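## Task

Facing the switch, take the fan tray on the left and drive in both of its captive screws, the one over the handle and the one under it, turning each clockwise while pressing its spring-loaded knob gently inward, until each knob sits tight against the tray's front plate. You may work in the switch slots, on the shelf beneath, in the space above and between them, and on the robot's table; the loose antistatic (ESD) tray rests on the shelf.

## Robot and tools

Robot: two seven-joint arms, left_arm and right_arm, each ending in a parallel two-finger gripper. Scene frame: origin at table-top height midway between the nominal bases, +z up, +x out over the table, left_arm toward +y (these names do not match image sides). Calibrated bases: left_arm at (+0.057, +0.292, +0.045) m, right_arm at (+0.013, -0.406, +0.045) m, both turned only slightly about z. Every hand pose, velocity, target and offset in results and calls uses that arm's own base frame; fixed cameras and the table use the scene frame. Gripper axes: fingers point along its +z, open and close along its y. Its reported position is the point between the pads when shut; tips stick out about 19 mm past it when closed, 6 mm when open.

The 18-number row (used by execute_actions and move): one flat list covering both arms, left first. Numbers 1-6: left dx, dy, dz, rx, ry, rz; 7-9: left_gripper position, force_limit, speed; 10-18: the same nine for right_arm/right_gripper. All values lie in [-1, 1]. The six pose numbers are an offset, not a pose: they are measured along the arm's base axes from its Hand target as it stood when the action or move began, and the hand rotates about that point. Scale: 1.0 = 0.6 m for dx/dy/dz and 180 degrees for rx/ry/rz, which form a single rotation vector. Sending the same offset twice moves the hand twice. Six zeros re-request the current Hand target (useful to stop pressing or to close a settling gap). Orientation commands are clipped to 32 degrees from the measured orientation each step, and large wrist turns may swing the elbow.

Gripper numbers are absolute settings, not offsets. position: +1 fully open (85 mm), about -0.8 pads touching, -1 close until blocked. force_limit and speed set grip strength and closing rate (speed -1 about 20 mm/s, 0 about 85, +1 about 150); both begin at +1. A zero is a real command, so to leave a gripper alone repeat its last three numbers. Force and speed changes only apply after a position change of at least 0.01.

execute_actions(actions, cameras): actions is a list of actions; each action is up to 15 rows, one per 1/30 s step, and a short action repeats its final row. Each row counts from the action's start pose. An empty list returns state plus all camera images.

move(target, speed, blend, blocking, cameras): target is one 18-number row, or up to 15 rows, every one an offset from the same starting Hand targets. speed is path top speed in m/s, 0.002 to 0.5 (default 0.25), single or per target. blend in metres rounds corners (0 = stop at each). blocking=false returns after about 0.5 s while the path continues. Paths are straight, never avoid obstacles, and are capped at 10 s. The result adds a 'move:' line: done, off_target, moving, held, fault, plus which limits acted (paced = pose clipped, held = steps withheld, e.g. by the clearance check between arms).

wait(seconds 0 to 10), stop() which brakes a running move, zoom_image(camera, region [x0,y0,x1,y1] in pixels, at most 504 each way, from cam_head_left, cam_head_right, cam_left_wrist or cam_right_wrist in the newest images), clear_fault(arm) for a reported torque fault, finished_scene(scene) with the current scene number; this is irreversible. Cameras: cam_head_left and cam_head_right 504x504; cam_left_wrist and cam_right_wrist 896x504.

Results: end_effector_position (m) and quat_wxyz in base frame; Hand target (the commanded pose later offsets start from); Tool commands; object_status (0 moving, 1 blocked while opening, 2 blocked while closing = holding, 3 reached commanded position/pads met); position_measured in counts (3 open, ~78 = 60 mm, 130 = 40 mm, 180 = 20 mm, 230 pads meet); Joint torques and Flange force along the gripper's x y z, both somewhat noisy; Wrist depth as 7x7 cells of mm distance ('-' = none); joint velocities; motor temperatures; MOTOR HOT and fault lines.

For this job: approach each knob along the screw axis, grip it, then press in only lightly and rotate clockwise in modest steps, regrasping as needed, until it seats. Arms are stiff, so a target even a few mm beyond a firm contact pushes hard; stay close to contact and back off by commanding the target back. Avoid: any touch or press between the two arms or grippers; fast motions into the switch or shelf; torque faults (sensor over 104.5 N m on big joints or 51.3 N m on wrist joints, or over 5 degrees off plan), which stop the arm until clear_fault; motor heat from long stretched holds or pushes (60 °C warning, 75 °C the arm sags). Do not knock the ESD tray, the shelf fan tray or anything else out of the work area or let it drop; in the second job leave that fan tray upright.

Each tool is called as name(argument=value, ...), one argument or row to a line, values as JSON.

## Session

execute_actions(
  actions=[],
)

Scene clock: 0.00 s.
left_arm: end_effector_position=(+0.6013, +0.2270, +0.2325) position_measured=3 object_status=3 end_effector_quat_wxyz=(+0.035, +0.748, -0.320, +0.580) | right_arm: end_effector_position=(+0.2200, +0.5302, +0.0741) position_measured=3 object_status=3 end_effector_quat_wxyz=(-0.008, -0.412, +0.911, +0.007)
Joint positions: left_arm=[-0.965 0.796 0.158 1.694 1.488 1.069 1.935] | right_arm=[-1.247 0.848 0.07 1.328 -0.089 0.97 1.269]
Joint velocities: within noise
Joint torques (N m): no reading
Motor temperatures (°C): left_arm=[36 34 33 39 44 45 36] | right_arm=[40 35 32 36 40 39 45]
Flange force (N): no reading
Wrist depth (mm): cam_left_wrist=[293 1483 1546 402 447 497 573 / 305 318 1590 411 453 511 563 / 423 321 1629 423 460 512 488 / 764 326 1691 438 465 455 428 / 1451 337 1683 463 418 404 366 / 1582 351 365 1807 382 353 324 / 1594 642 367 1832 480 295 286] | cam_right_wrist=[260 261 262 262 263 264 264 / 260 261 262 262 263 264 265 / 260 261 262 262 263 264 265 / 260 261 262 263 263 264 265 / 260 261 261 262 263 264 265 / 261 261 262 262 263 264 264 / 260 261 262 263 263 264 265]
Hand target: left_arm +0.6013, +0.2270, +0.2325; +0.035, +0.748, -0.320, +0.580 | right_arm +0.2200, +0.5302, +0.0741; -0.008, -0.412, +0.911, +0.007
Tool commands: left_gripper/position=+1.0 left_gripper/force_limit=+1.0 left_gripper/speed=+1.0 right_gripper/position=+1.0 right_gripper/force_limit=+1.0 right_gripper/speed=+1.0

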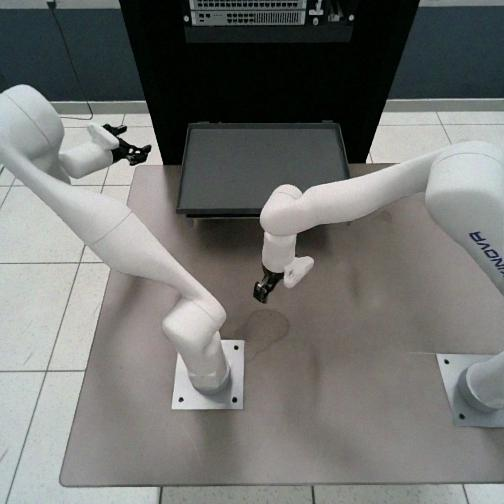

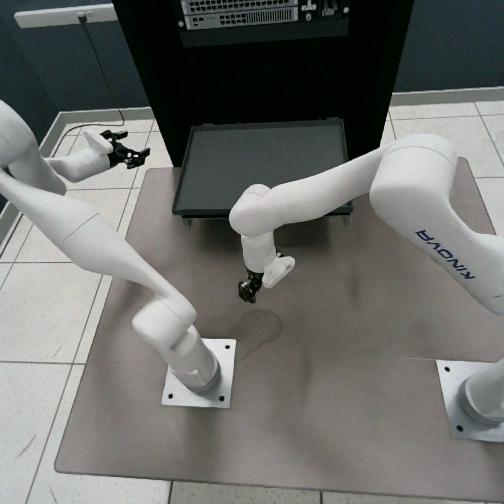

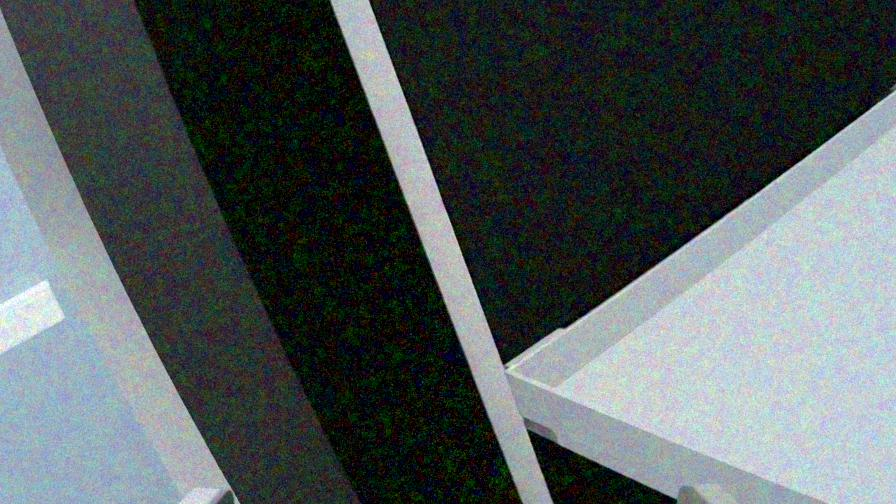

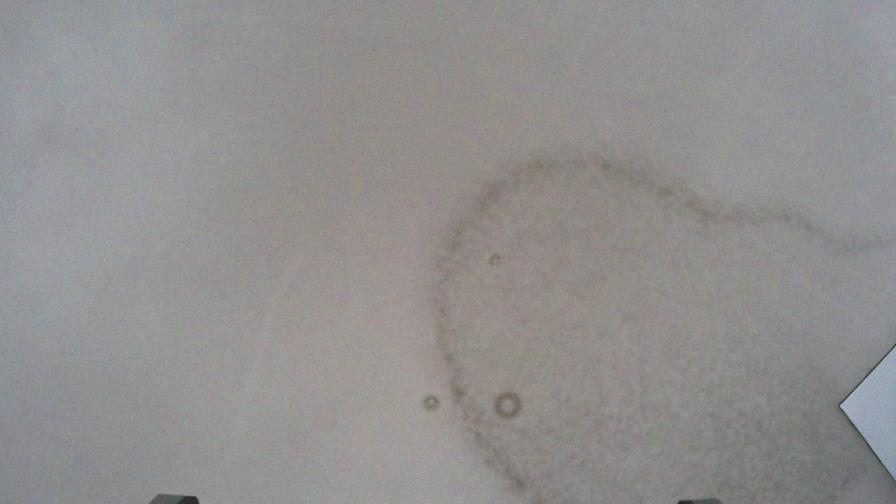

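zoom_image(
  camera="cam_head_left",
  region=[170, 0, 370, 60],
)

zoom_image(
  camera="cam_head_right",
  region=[170, 0, 370, 60],
)

Scaled by 2.520 from the camera's 504x504 image, which has a finer 720x720 frame.

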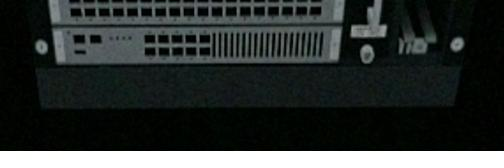

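Scaled by 2.520 from the camera's 504x504 image, which has a finer 720x720 frame.

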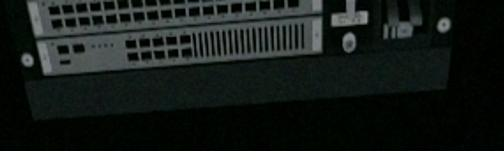

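move(
  target=[0,0,0,0,0,0,1,1,1,0.133,-0.467,0.543,0.211,-0.467,-0.211,1,1,1],
  cameras=["all"],
)

Scene clock: 58.77 s.
left_arm: end_effector_position=(+0.6013, +0.2270, +0.2325) position_measured=3 object_status=3 end_effector_quat_wxyz=(+0.035, +0.748, -0.320, +0.580) | right_arm: end_effector_position=(+0.2998, +0.2500, +0.3999) position_measured=3 object_status=3 end_effector_quat_wxyz=(+0.704, -0.007, +0.710, +0.007)
Joint positions: left_arm=[-0.965 0.796 0.158 1.694 1.488 1.069 1.935] | right_arm=[-2.633 0.843 1.517 2.471 1.513 0.637 -1.132]
Joint torques (N m): left_arm=[-1.58 -18.63 3.09 -4.79 1.85 2.12 -0.06] | right_arm=[2.85 -6.87 6.31 -4.34 0.97 2.56 0.3]
Flange force (N): left_arm=[3.9 -4.6 1.6] | right_arm=[-3.3 -2.6 -10.7]
Wrist depth (mm): cam_left_wrist=[294 1487 1546 403 448 496 575 / 305 318 1582 411 453 511 563 / 423 321 1641 423 459 510 489 / 762 327 1674 437 463 456 428 / 1451 338 1722 462 418 404 366 / 1586 351 364 1807 382 353 323 / 1586 644 368 1812 480 295 286] | cam_right_wrist=[2072 2066 706 1933 727 725 725 / 2085 2072 708 1916 726 725 725 / 2112 2098 708 1900 727 728 729 / 2078 2085 708 1894 725 727 726 / 2092 2078 708 1884 727 725 727 / 2085 2085 709 1873 731 731 730 / 2092 2112 709 1889 730 729 728]
Hand target: left_arm +0.6013, +0.2270, +0.2325; +0.035, +0.748, -0.320, +0.580 | right_arm +0.2998, +0.2500, +0.3999; +0.704, -0.007, +0.710, +0.007
Off the commanded pose: left_arm 0.000 m, 0 deg | right_arm 0.000 m, 0 deg.
move: done

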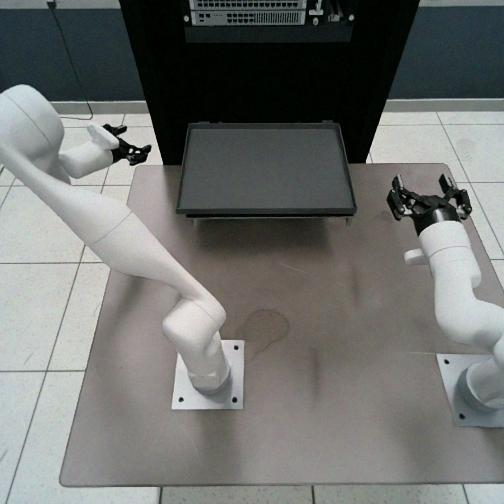

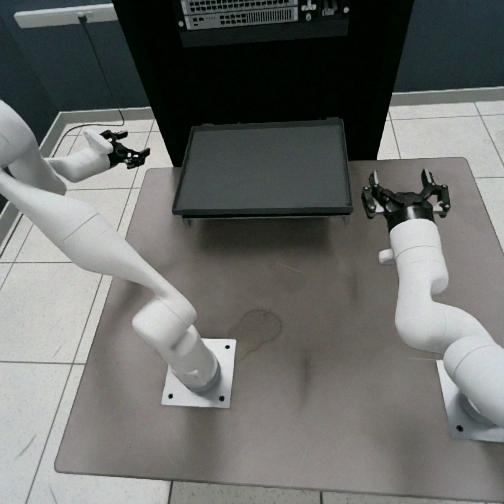

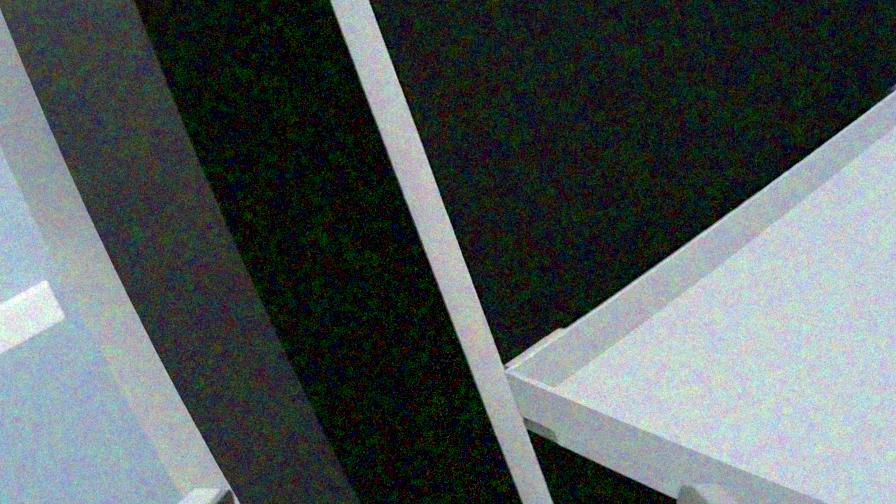

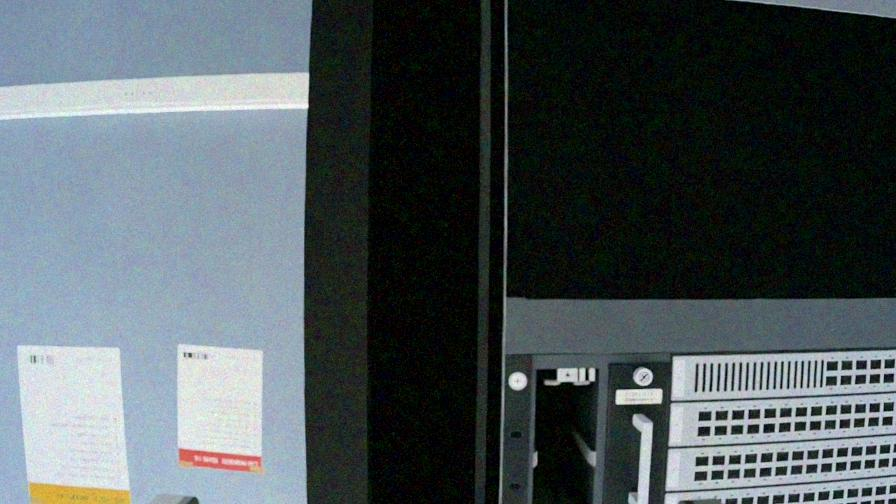

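move(
  target=[-0.344,-0.69,0.454,-0.131,-0.077,0.163,1,1,1,0,-0.3,0,0,0,0,1,1,1],
  cameras=["all"],
)

Scene clock: 115.87 s.
left_arm: end_effector_position=(+0.3949, -0.1870, +0.5049) position_measured=3 object_status=3 end_effector_quat_wxyz=(+0.001, +0.707, +0.000, +0.707) | right_arm: end_effector_position=(+0.2999, +0.0704, +0.4009) position_measured=3 object_status=3 end_effector_quat_wxyz=(+0.591, +0.040, +0.805, -0.042)
Joint positions: left_arm=[-0.704 -0.796 0.948 2.372 3.387 0.231 1.953] | right_arm=[-3.259 0.654 2.48 2.578 1.246 0.579 -0.3]
Joint torques (N m): left_arm=[-1.46 6.86 -5.47 -8.11 0.53 2.67 -0.07] | right_arm=[2.83 -1.26 2.08 -9.53 1.68 0.9 0.23]
Flange force (N): left_arm=[4.5 3.8 -6.2] | right_arm=no reading
Wrist depth (mm): cam_left_wrist=[737 590 591 590 593 594 695 / 733 590 591 592 593 594 729 / 733 594 595 594 594 596 730 / 730 595 596 595 595 694 696 / 728 598 597 596 594 644 731 / 725 597 598 598 594 599 703 / 726 596 595 597 594 598 706] | cam_right_wrist=[2232 2255 2263 2318 1435 2015 741 / 2502 2411 2360 2302 2248 2015 633 / 2402 2360 2326 2263 2174 1973 697 / 2335 2310 2240 2210 2146 1911 733 / 2278 2195 2139 2066 1579 1873 716 / 2232 2174 2139 2085 2040 1405 695 / 2174 2153 2098 2072 1991 1768 681]
Hand target: left_arm +0.3949, -0.1870, +0.5049; +0.001, +0.707, +0.000, +0.707 | right_arm +0.2998, +0.0700, +0.3999; +0.704, -0.007, +0.710, +0.007
Off the commanded pose: left_arm 0.000 m, 0 deg | right_arm 0.001 m, 19 deg.
joint sent to its limit (right arm) — joint 4 (elbow), upper limit, where the elbow is as bent as it goes. The joint targets are off in orientation, not in position.
move: off_target (right_arm)

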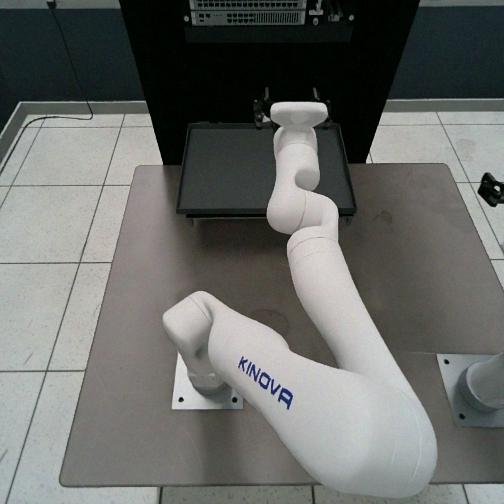

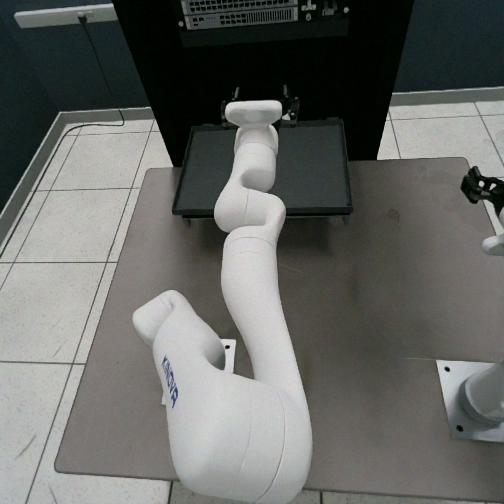

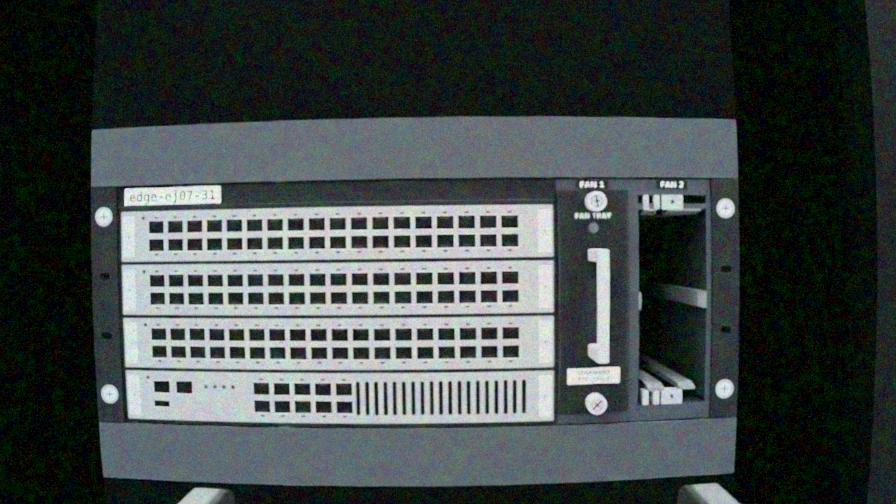

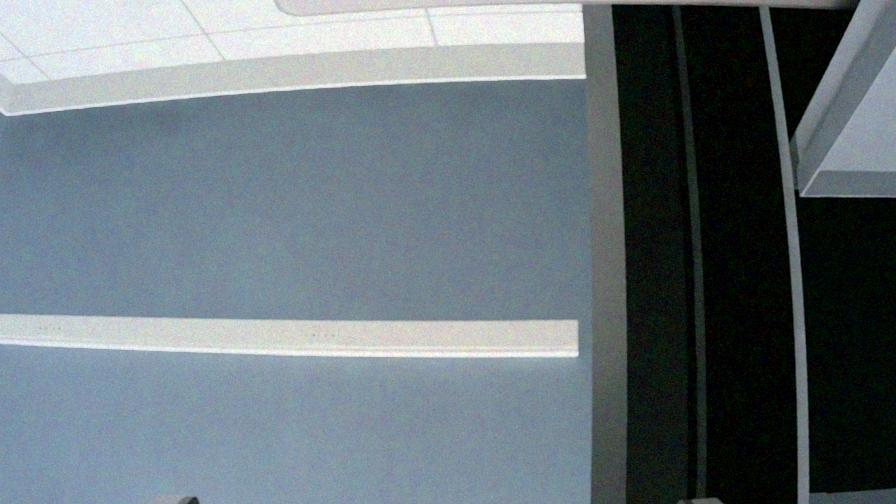

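zoom_image(
  camera="cam_left_wrist",
  region=[540, 160, 720, 430],
)

zoom_image(
  camera="cam_left_wrist",
  region=[550, 165, 650, 245],
)

zoom_image(
  camera="cam_left_wrist",
  region=[550, 350, 650, 430],
)

Scaled by 1.867 from the camera's 896x504 image, which has a finer 1280x720 frame.

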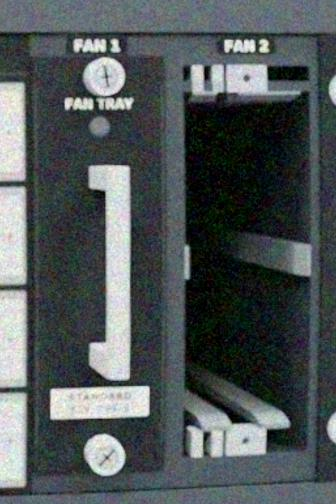

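Scaled by 5.040 from the camera's 896x504 image, which has a finer 1280x720 frame.

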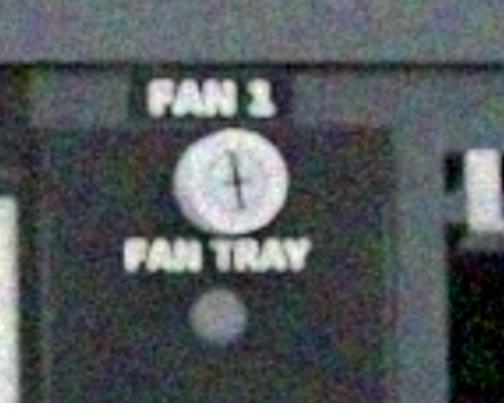

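Scaled by 5.040 from the camera's 896x504 image, which has a finer 1280x720 frame.

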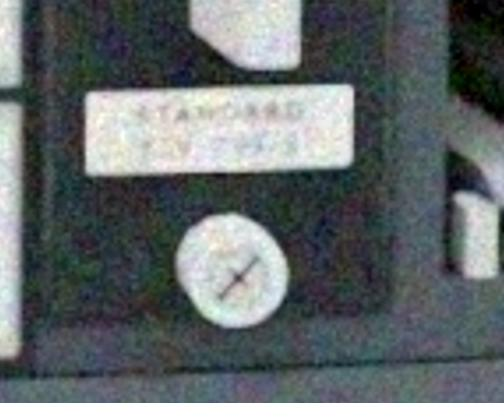

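move(
  target=[0.508,-0.175,-0.063,0,0,0,1,1,1,0.54,0.103,0.167,0,0,0.286,1,1,1],
  cameras=["all"],
)

Scene clock: 187.83 s.
left_arm: end_effector_position=(+0.6997, -0.2920, +0.4671) position_measured=3 object_status=3 end_effector_quat_wxyz=(+0.001, +0.707, +0.000, +0.707) | right_arm: end_effector_position=(+0.6238, +0.1318, +0.5001) position_measured=3 object_status=3 end_effector_quat_wxyz=(+0.631, -0.314, +0.637, +0.312)
Joint positions: left_arm=[-1.79 -0.918 1.786 1.623 3.482 0.24 2.133] | right_arm=[-3.282 -0.518 3.739 1.654 4.349 1.478 -2.64]
Joint torques (N m): left_arm=[-1.47 19.38 -9.55 -5.83 0.68 2.48 -0.05] | right_arm=[2.89 18.98 2.59 -8.37 -2.28 1.35 0.27]
Flange force (N): left_arm=[0.1 6.5 1.3] | right_arm=[0.3 3.0 5.3]
Wrist depth (mm): cam_left_wrist=[289 290 289 288 290 289 494 / 290 289 290 288 331 289 497 / 290 290 291 288 416 291 499 / 290 290 292 288 419 292 500 / 291 291 292 289 422 292 501 / 291 291 291 289 337 293 479 / 292 292 292 290 293 291 482] | cam_right_wrist=[334 1602 477 561 678 903 2146 / 334 471 479 563 678 905 2167 / 334 472 479 563 679 901 2125 / 334 516 502 566 679 783 339 / 334 517 512 566 631 340 336 / 334 516 512 586 686 911 2188 / 334 518 512 567 682 910 2174]
Hand target: left_arm +0.6997, -0.2920, +0.4671; +0.001, +0.707, +0.000, +0.707 | right_arm +0.6238, +0.1318, +0.5001; +0.631, -0.314, +0.637, +0.312
Off the commanded pose: left_arm 0.000 m, 0 deg | right_arm 0.000 m, 0 deg.
move: done; limits=paced

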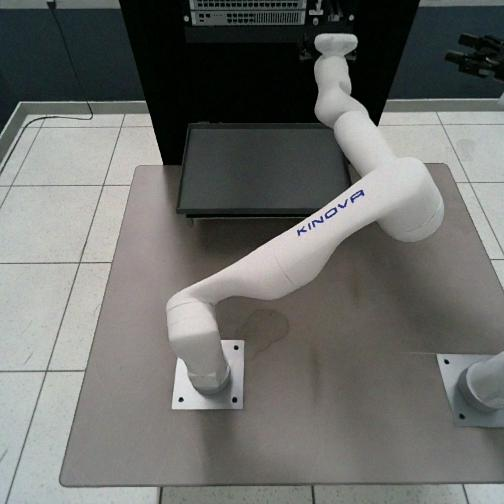

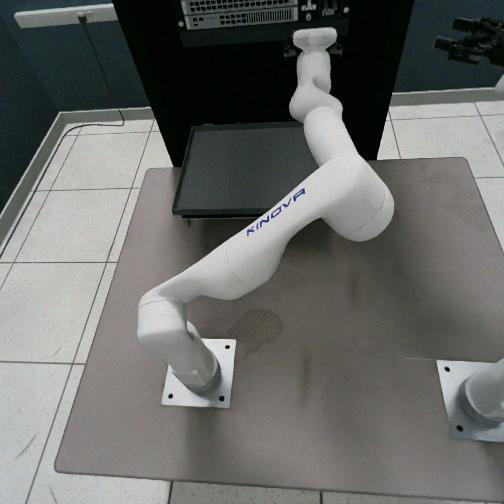

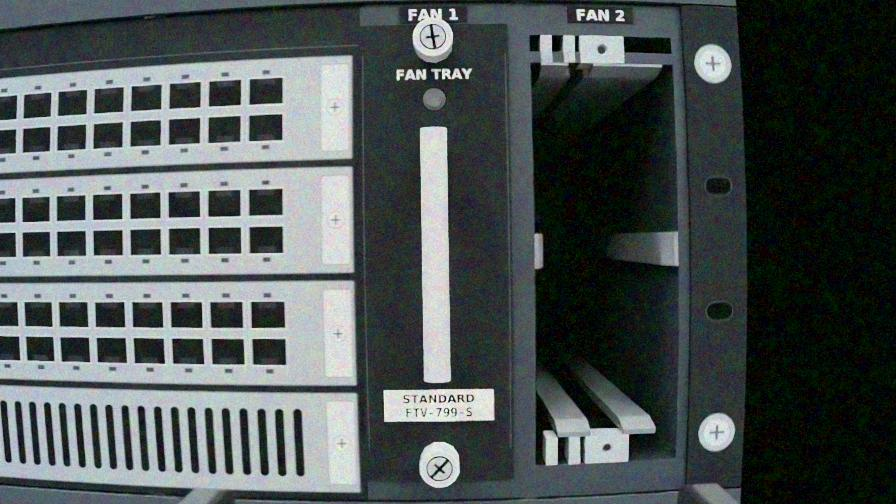

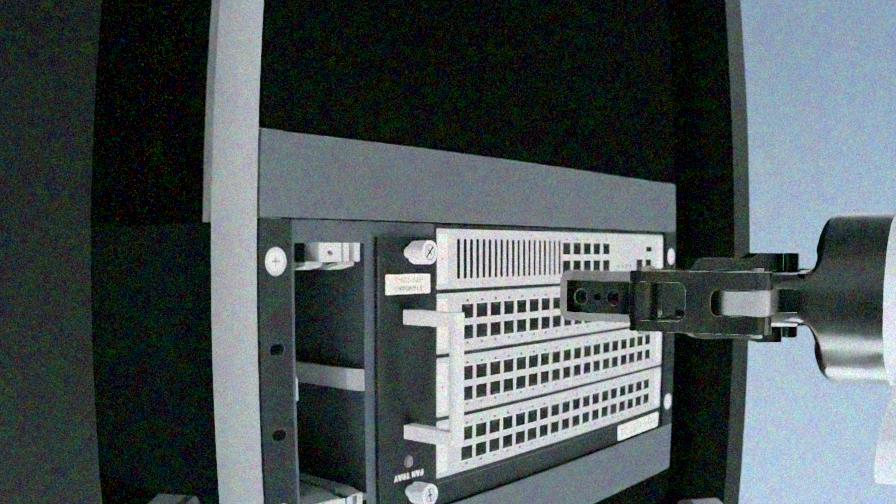

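zoom_image(
  camera="cam_left_wrist",
  region=[383, 0, 483, 80],
)

zoom_image(
  camera="cam_left_wrist",
  region=[389, 420, 489, 500],
)

zoom_image(
  camera="cam_right_wrist",
  region=[360, 210, 480, 300],
)

zoom_image(
  camera="cam_right_wrist",
  region=[360, 414, 480, 504],
)

Scaled by 5.040 from the camera's 896x504 image, which has a finer 1280x720 frame.

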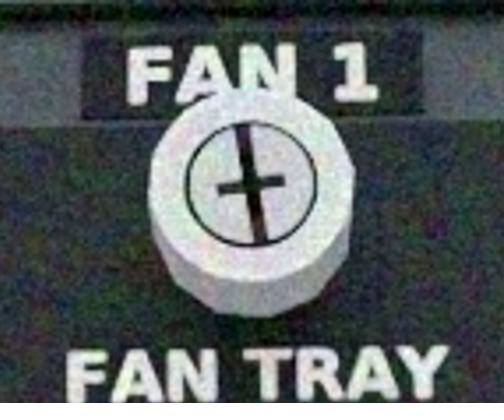

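Scaled by 5.040 from the camera's 896x504 image, which has a finer 1280x720 frame.

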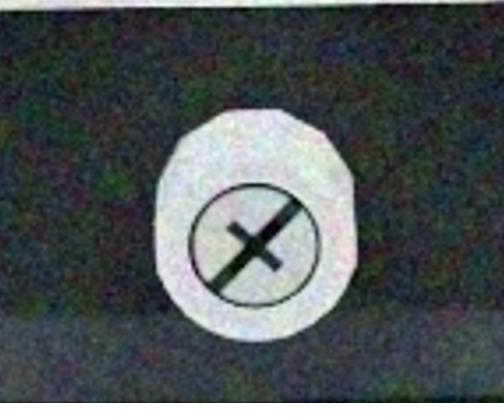

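Scaled by 4.200 from the camera's 896x504 image, which has a finer 1280x720 frame.

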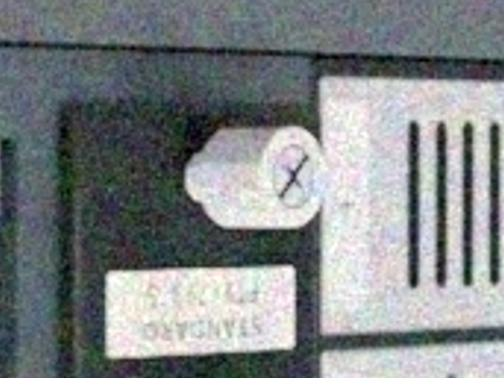

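Scaled by 4.200 from the camera's 896x504 image, which has a finer 1280x720 frame.

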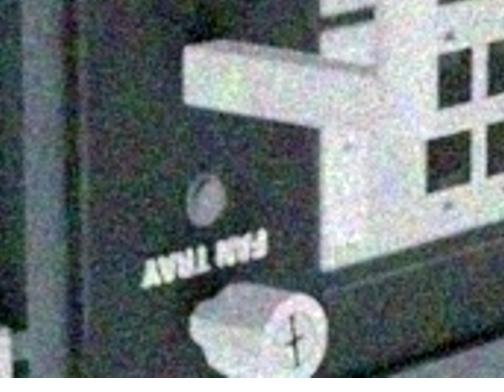

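move(
  target=[0.075,0.005,-0.03,0,0,0,-0.18,-1,0,0,0,0,0,0,0,1,1,1],
  cameras=["cam_left_wrist","cam_right_wrist"],
  speed=0.15,
)

zoom_image(
  camera="cam_left_wrist",
  region=[300, 384, 600, 504],
)

zoom_image(
  camera="cam_right_wrist",
  region=[370, 180, 610, 340],
)

Scene clock: 262.87 s.
left_arm: end_effector_position=(+0.7447, -0.2890, +0.4491) position_measured=151 object_status=0 end_effector_quat_wxyz=(+0.001, +0.707, +0.000, +0.707) | right_arm: end_effector_position=(+0.6238, +0.1318, +0.5001) position_measured=3 object_status=3 end_effector_quat_wxyz=(+0.631, -0.314, +0.637, +0.312)
Joint positions: left_arm=[-1.918 -0.972 1.856 1.513 3.485 0.242 2.158] | right_arm=[-3.282 -0.518 3.739 1.654 4.349 1.478 -2.64]
Joint torques (N m): left_arm=[-1.43 21.32 -9.75 -5.64 0.59 2.51 -0.05] | right_arm=[2.82 18.93 2.69 -8.51 -2.27 1.36 0.2]
Flange force (N): left_arm=[-0.2 6.2 2.2] | right_arm=[0.7 3.5 5.1]
Wrist depth (mm): cam_left_wrist=[244 244 244 242 268 252 457 / 244 245 245 243 355 268 440 / 245 245 245 243 375 269 441 / 246 246 246 243 389 270 441 / 246 246 246 244 246 271 443 / 246 246 246 244 250 255 444 / 246 247 247 245 247 245 463] | cam_right_wrist=[333 1586 479 560 677 905 2132 / 333 471 480 564 677 907 2203 / 333 471 478 562 684 775 370 / 334 516 503 562 413 375 339 / 334 516 511 563 684 780 352 / 334 517 512 587 686 905 355 / 335 516 512 567 683 911 2139]
Hand target: left_arm +0.7447, -0.2890, +0.4491; +0.001, +0.707, +0.000, +0.707 | right_arm +0.6238, +0.1318, +0.5001; +0.631, -0.314, +0.637, +0.312
Off the commanded pose: left_arm 0.000 m, 0 deg | right_arm 0.000 m, 0 deg.
move: done
Images, in order (width x height): cam_left_wrist 896x504, cam_right_wrist 896x504.

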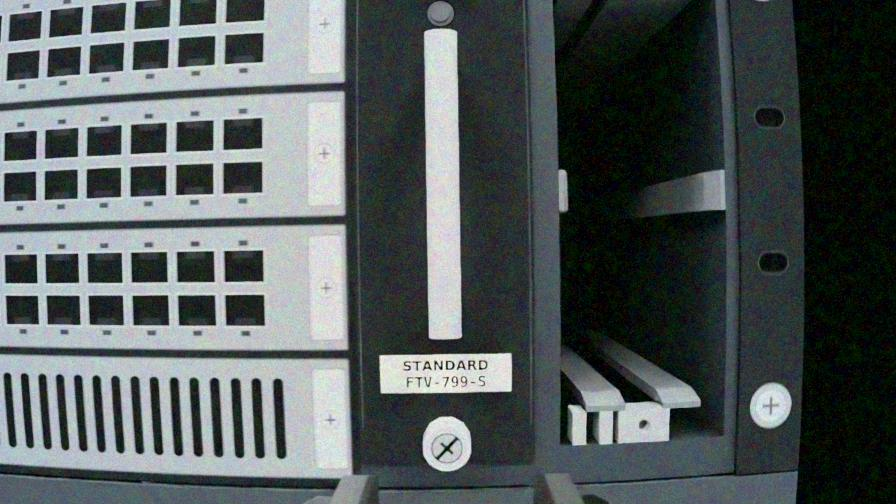

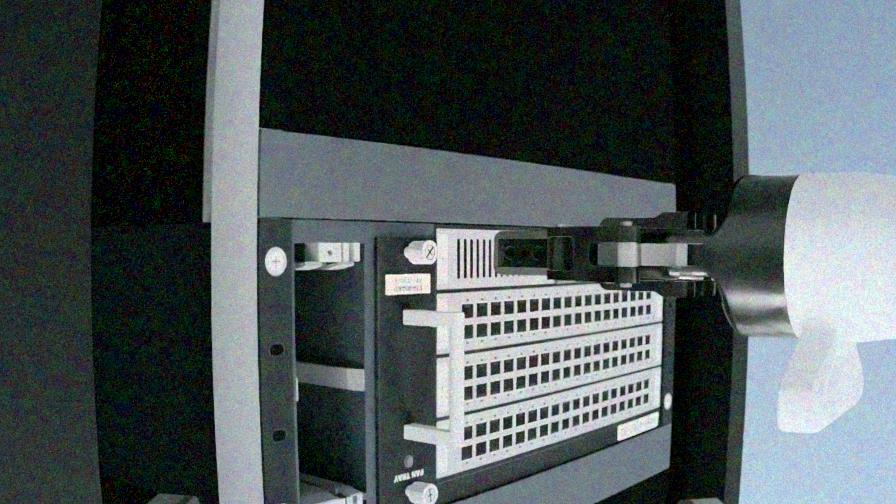

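Scaled by 1.680 from the camera's 896x504 image, which has a finer 1280x720 frame.

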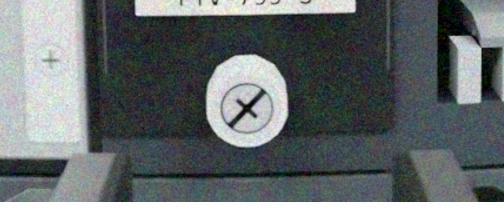

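Scaled by 2.100 from the camera's 896x504 image, which has a finer 1280x720 frame.

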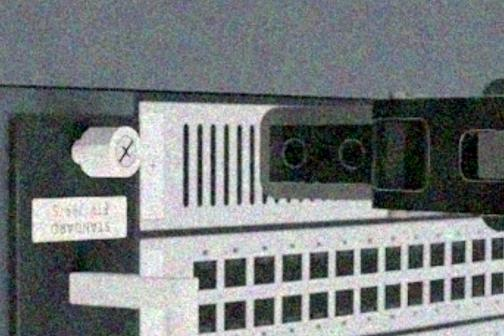

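move(
  target=[0.075,0.0028,0,0,0,0,-0.18,-1,0,0,0,0,0,0,0,1,1,1],
  cameras=["cam_left_wrist","cam_right_wrist"],
  speed=0.1,
)

zoom_image(
  camera="cam_left_wrist",
  region=[300, 384, 600, 504],
)

zoom_image(
  camera="cam_right_wrist",
  region=[370, 190, 570, 310],
)

Scene clock: 296.13 s.
left_arm: end_effector_position=(+0.7897, -0.2874, +0.4491) position_measured=151 object_status=3 end_effector_quat_wxyz=(+0.001, +0.707, +0.000, +0.707) | right_arm: end_effector_position=(+0.6238, +0.1318, +0.5001) position_measured=3 object_status=3 end_effector_quat_wxyz=(+0.631, -0.314, +0.637, +0.312)
Joint positions: left_arm=[-2.036 -1.01 1.901 1.359 3.482 0.19 2.17] | right_arm=[-3.282 -0.518 3.739 1.654 4.349 1.478 -2.64]
Joint torques (N m): left_arm=[-1.54 23.31 -9.52 -5.66 0.55 2.43 -0.05] | right_arm=[2.84 18.89 2.63 -8.35 -2.29 1.39 0.25]
Flange force (N): left_arm=[-0.3 6.1 2.5] | right_arm=[0.2 3.1 5.3]
Wrist depth (mm): cam_left_wrist=[199 199 200 197 200 254 198 / 200 200 200 197 198 271 200 / 200 200 200 198 198 262 201 / 201 200 200 198 198 272 201 / 201 201 201 199 199 274 199 / 201 201 201 198 201 242 202 / 201 201 201 199 202 202 200] | cam_right_wrist=[334 1586 477 560 674 902 2160 / 333 471 479 561 679 901 2174 / 334 471 480 564 679 401 380 / 334 516 502 516 409 379 343 / 334 516 513 568 656 387 352 / 334 516 513 585 686 387 2112 / 334 516 512 569 684 903 2118]
Hand target: left_arm +0.7897, -0.2873, +0.4491; +0.001, +0.707, +0.000, +0.707 | right_arm +0.6238, +0.1318, +0.5001; +0.631, -0.314, +0.637, +0.312
Off the commanded pose: left_arm 0.000 m, 0 deg | right_arm 0.000 m, 0 deg.
move: done
Images, in order (width x height): cam_left_wrist 896x504, cam_right_wrist 896x504.

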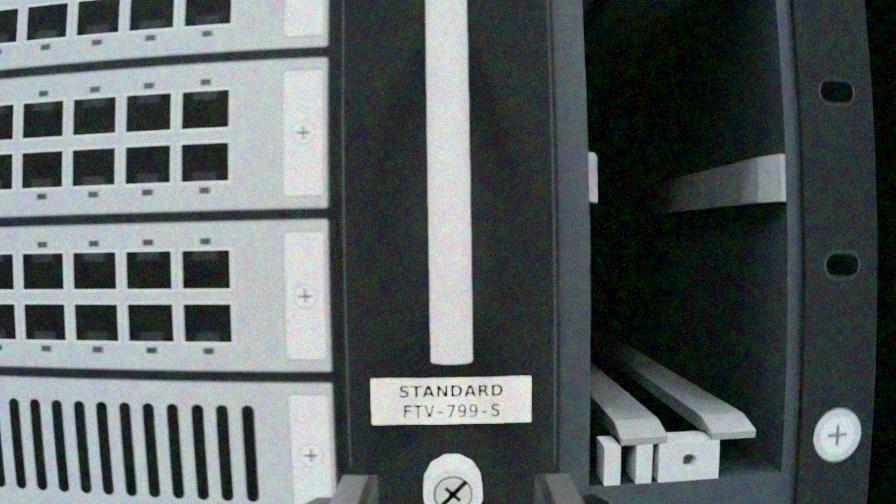

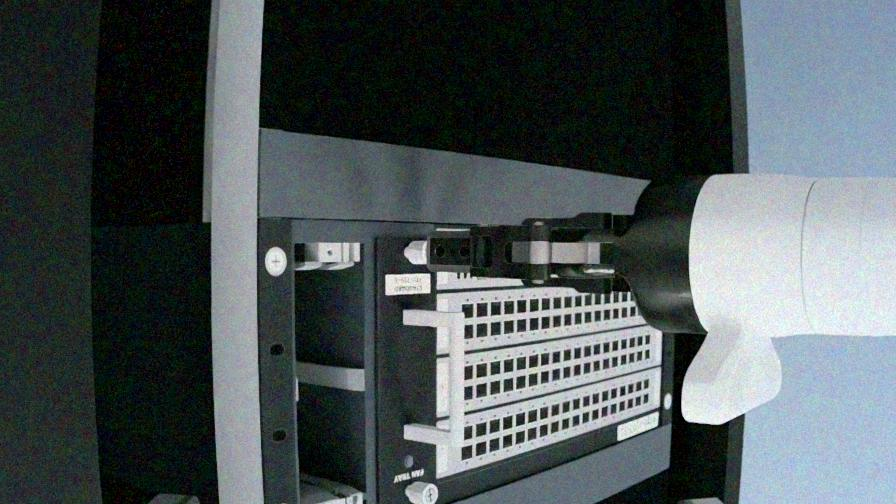

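Scaled by 1.680 from the camera's 896x504 image, which has a finer 1280x720 frame.

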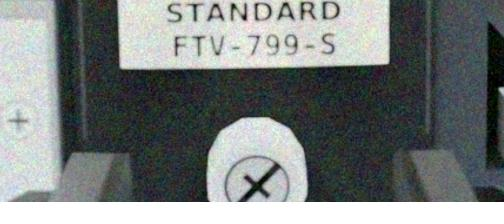

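Scaled by 2.520 from the camera's 896x504 image, which has a finer 1280x720 frame.

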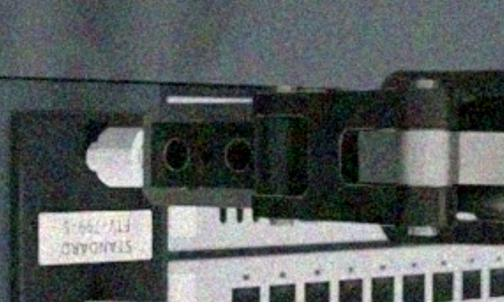

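zoom_image(
  camera="cam_right_wrist",
  region=[395, 222, 475, 286],
)

zoom_image(
  camera="cam_left_wrist",
  region=[320, 424, 580, 504],
)

Scaled by 6.300 from the camera's 896x504 image, which has a finer 1280x720 frame.

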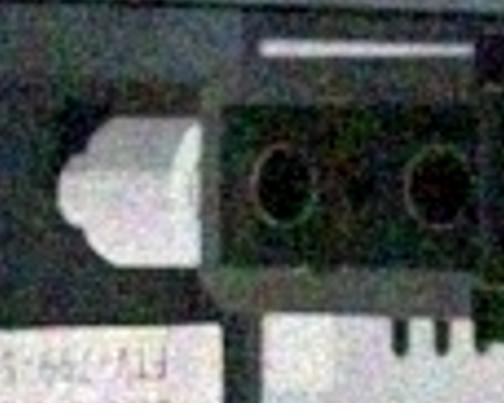

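Scaled by 1.938 from the camera's 896x504 image, which has a finer 1280x720 frame.

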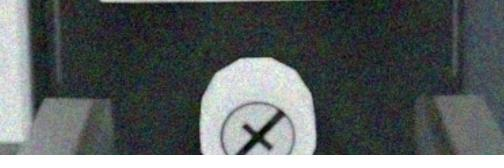

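move(
  target=[0.0383,0.0007,0.0007,0,0,0,-0.18,-1,0,0,0,0,0,0,0,1,1,1],
  cameras=["cam_left_wrist","cam_right_wrist"],
  speed=0.08,
)

zoom_image(
  camera="cam_right_wrist",
  region=[375, 212, 475, 292],
)

Scene clock: 328.90 s.
left_arm: end_effector_position=(+0.8127, -0.2869, +0.4495) position_measured=151 object_status=3 end_effector_quat_wxyz=(+0.001, +0.707, +0.000, +0.707) | right_arm: end_effector_position=(+0.6238, +0.1318, +0.5001) position_measured=3 object_status=3 end_effector_quat_wxyz=(+0.631, -0.314, +0.637, +0.312)
Joint positions: left_arm=[-2.096 -1.034 1.917 1.271 3.485 0.155 2.176] | right_arm=[-3.282 -0.518 3.739 1.654 4.349 1.478 -2.64]
Joint torques (N m): left_arm=[-1.45 24.42 -9.38 -5.48 0.56 2.39 -0.05] | right_arm=[2.93 18.98 2.59 -8.37 -2.24 1.37 0.23]
Flange force (N): left_arm=[-0.3 6.1 3.7] | right_arm=[0.4 3.1 5.5]
Wrist depth (mm): cam_left_wrist=[176 176 177 174 177 254 189 / 177 177 177 175 175 256 198 / 177 177 177 - 175 248 192 / 177 177 177 - 175 257 199 / 177 177 178 - 176 258 191 / 178 178 178 175 176 232 200 / 178 178 178 176 179 183 191] | cam_right_wrist=[334 1602 478 560 677 906 2112 / 334 471 478 563 679 901 2153 / 333 471 480 563 679 404 2118 / 333 516 503 453 418 379 347 / 334 517 512 565 658 393 352 / 334 516 512 588 659 406 2174 / 334 518 512 568 684 906 2139]
Hand target: left_arm +0.8127, -0.2869, +0.4495; +0.001, +0.707, +0.000, +0.707 | right_arm +0.6238, +0.1318, +0.5001; +0.631, -0.314, +0.637, +0.312
Off the commanded pose: left_arm 0.000 m, 0 deg | right_arm 0.000 m, 0 deg.
move: done
Images, in order (width x height): cam_left_wrist 896x504, cam_right_wrist 896x504.

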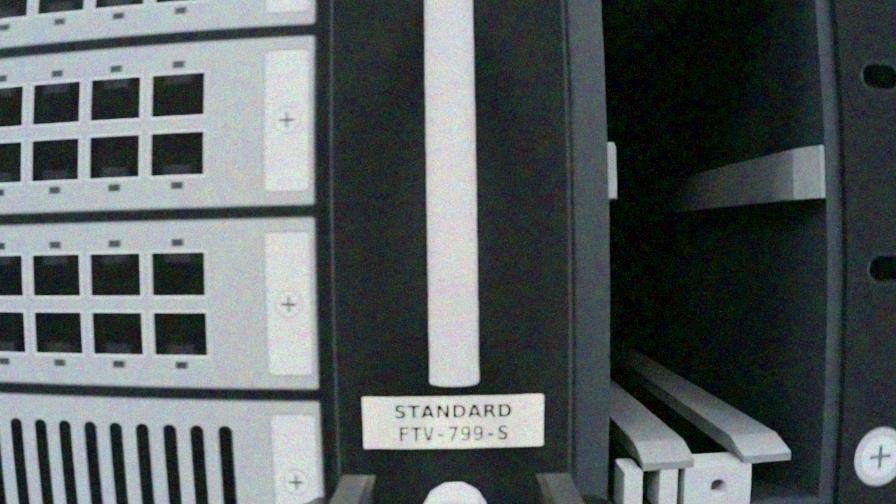

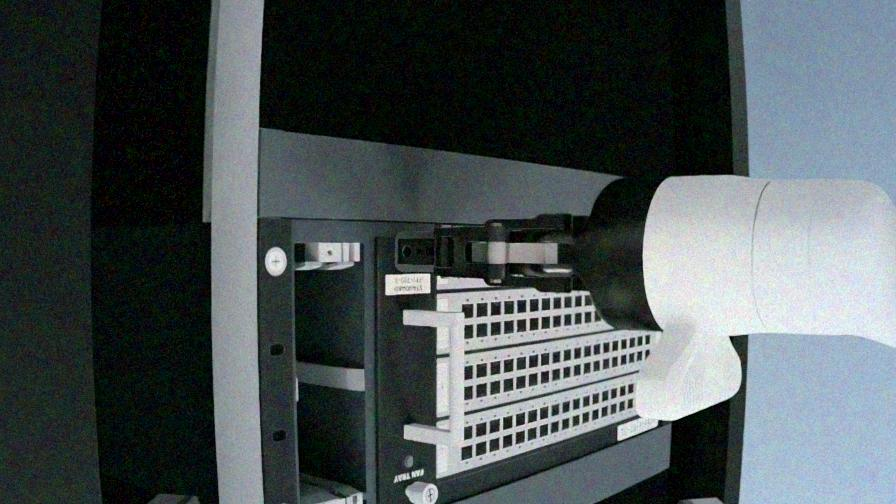

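Scaled by 5.040 from the camera's 896x504 image, which has a finer 1280x720 frame.

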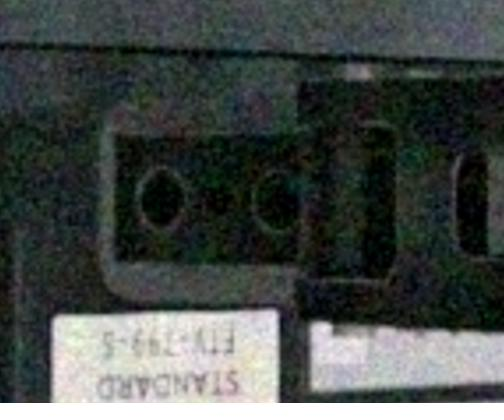

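move(
  target=[
    [0.0028,0,0,0,0,0,-0.18,-1,0,0,0,0,0,0,0,1,1,1],
    [0.0028,0,0,0,0,0,-1,-0.9,-1,0,0,0,0,0,0,1,1,1],
  ],
  cameras=["cam_left_wrist","cam_right_wrist"],
  speed=0.05,
)

zoom_image(
  camera="cam_right_wrist",
  region=[375, 212, 475, 292],
)

Scene clock: 340.10 s.
left_arm: end_effector_position=(+0.8144, -0.2869, +0.4495) position_measured=199 object_status=0 end_effector_quat_wxyz=(+0.001, +0.707, +0.000, +0.707) | right_arm: end_effector_position=(+0.6238, +0.1318, +0.5001) position_measured=3 object_status=3 end_effector_quat_wxyz=(+0.631, -0.314, +0.637, +0.312)
Joint positions: left_arm=[-2.1 -1.036 1.918 1.264 3.485 0.152 2.176] | right_arm=[-3.282 -0.518 3.739 1.654 4.349 1.478 -2.64]
Joint torques (N m): left_arm=[-1.97 24.43 -9.33 -5.69 0.5 2.43 -0.03] | right_arm=[2.84 18.92 2.59 -8.36 -2.3 1.36 0.3]
Flange force (N): left_arm=[-0.5 6.4 1.5] | right_arm=[0.1 3.0 5.2]
Wrist depth (mm): cam_left_wrist=[175 175 175 173 175 254 190 / 175 175 175 173 175 256 198 / 175 175 175 - 176 248 192 / 175 176 176 - 174 257 199 / 176 176 176 - 174 258 191 / 176 176 176 174 174 232 200 / 176 176 176 174 177 180 185] | cam_right_wrist=[333 1586 478 562 678 905 2153 / 333 473 479 562 678 905 2146 / 334 471 480 562 651 407 2092 / 334 516 502 498 420 381 348 / 334 517 513 565 633 393 354 / 334 517 513 588 657 391 2181 / 334 516 512 568 684 906 2139]
Hand target: left_arm +0.8144, -0.2869, +0.4495; +0.001, +0.707, +0.000, +0.707 | right_arm +0.6238, +0.1318, +0.5001; +0.631, -0.314, +0.637, +0.312
Off the commanded pose: left_arm 0.000 m, 0 deg | right_arm 0.000 m, 0 deg.
move: done
Images, in order (width x height): cam_left_wrist 896x504, cam_right_wrist 896x504.

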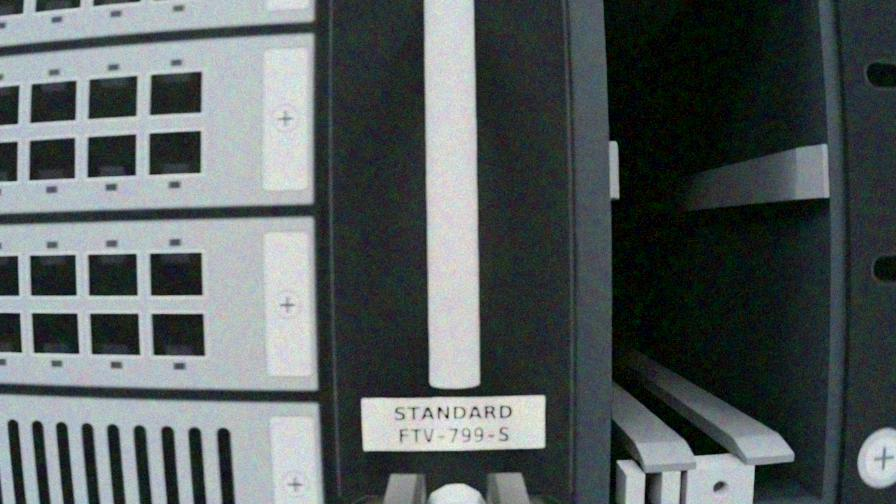

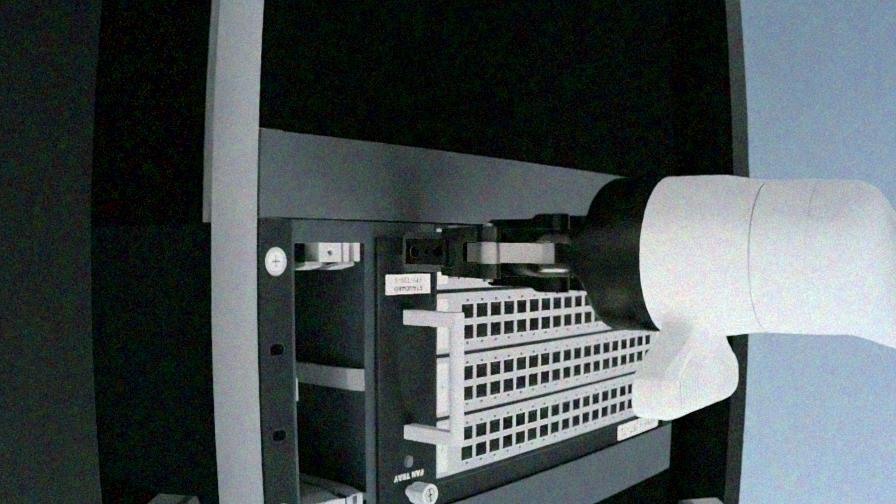

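Scaled by 5.040 from the camera's 896x504 image, which has a finer 1280x720 frame.

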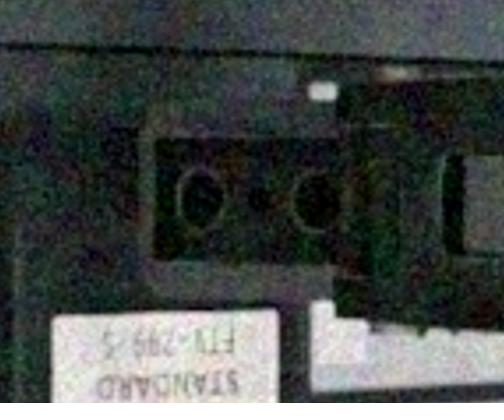

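move(
  target=[0.0017,0,0,0,0,0,-1,-0.9,-1,0,0,0,0,0,0,1,1,1],
  cameras=[],
  speed=0.02,
)

Scene clock: 346.47 s.
left_arm: end_effector_position=(+0.8154, -0.2869, +0.4495) position_measured=199 object_status=2 end_effector_quat_wxyz=(+0.001, +0.707, +0.000, +0.707) | right_arm: end_effector_position=(+0.6238, +0.1318, +0.5001) position_measured=3 object_status=3 end_effector_quat_wxyz=(+0.631, -0.314, +0.637, +0.312)
Joint positions: left_arm=[-2.103 -1.038 1.919 1.26 3.486 0.151 2.177] | right_arm=[-3.282 -0.518 3.739 1.654 4.349 1.478 -2.64]
Joint torques (N m): left_arm=[-1.87 24.37 -9.4 -5.86 0.54 2.49 -0.1] | right_arm=[2.86 19.06 2.68 -8.36 -2.29 1.38 0.23]
Flange force (N): left_arm=[-0.5 5.6 1.1] | right_arm=[0.5 2.8 5.4]
Wrist depth (mm): cam_left_wrist=[174 174 174 - 174 254 189 / 174 174 174 - 175 256 198 / 174 174 174 - 172 248 192 / 174 175 175 - 173 257 199 / 175 175 175 - 173 258 191 / 175 175 175 173 173 232 200 / 175 175 176 173 176 179 184] | cam_right_wrist=[333 1590 479 561 681 907 2118 / 334 471 478 560 679 903 2160 / 334 472 477 563 651 406 2112 / 334 516 502 500 420 381 349 / 334 516 513 566 630 393 353 / 334 516 514 587 657 397 2181 / 334 516 512 569 683 905 2153]
Hand target: left_arm +0.8154, -0.2869, +0.4495; +0.001, +0.707, +0.000, +0.707 | right_arm +0.6238, +0.1318, +0.5001; +0.631, -0.314, +0.637, +0.312
Off the commanded pose: left_arm 0.000 m, 0 deg | right_arm 0.000 m, 0 deg.
move: done
No camera images: "cameras" was empty.


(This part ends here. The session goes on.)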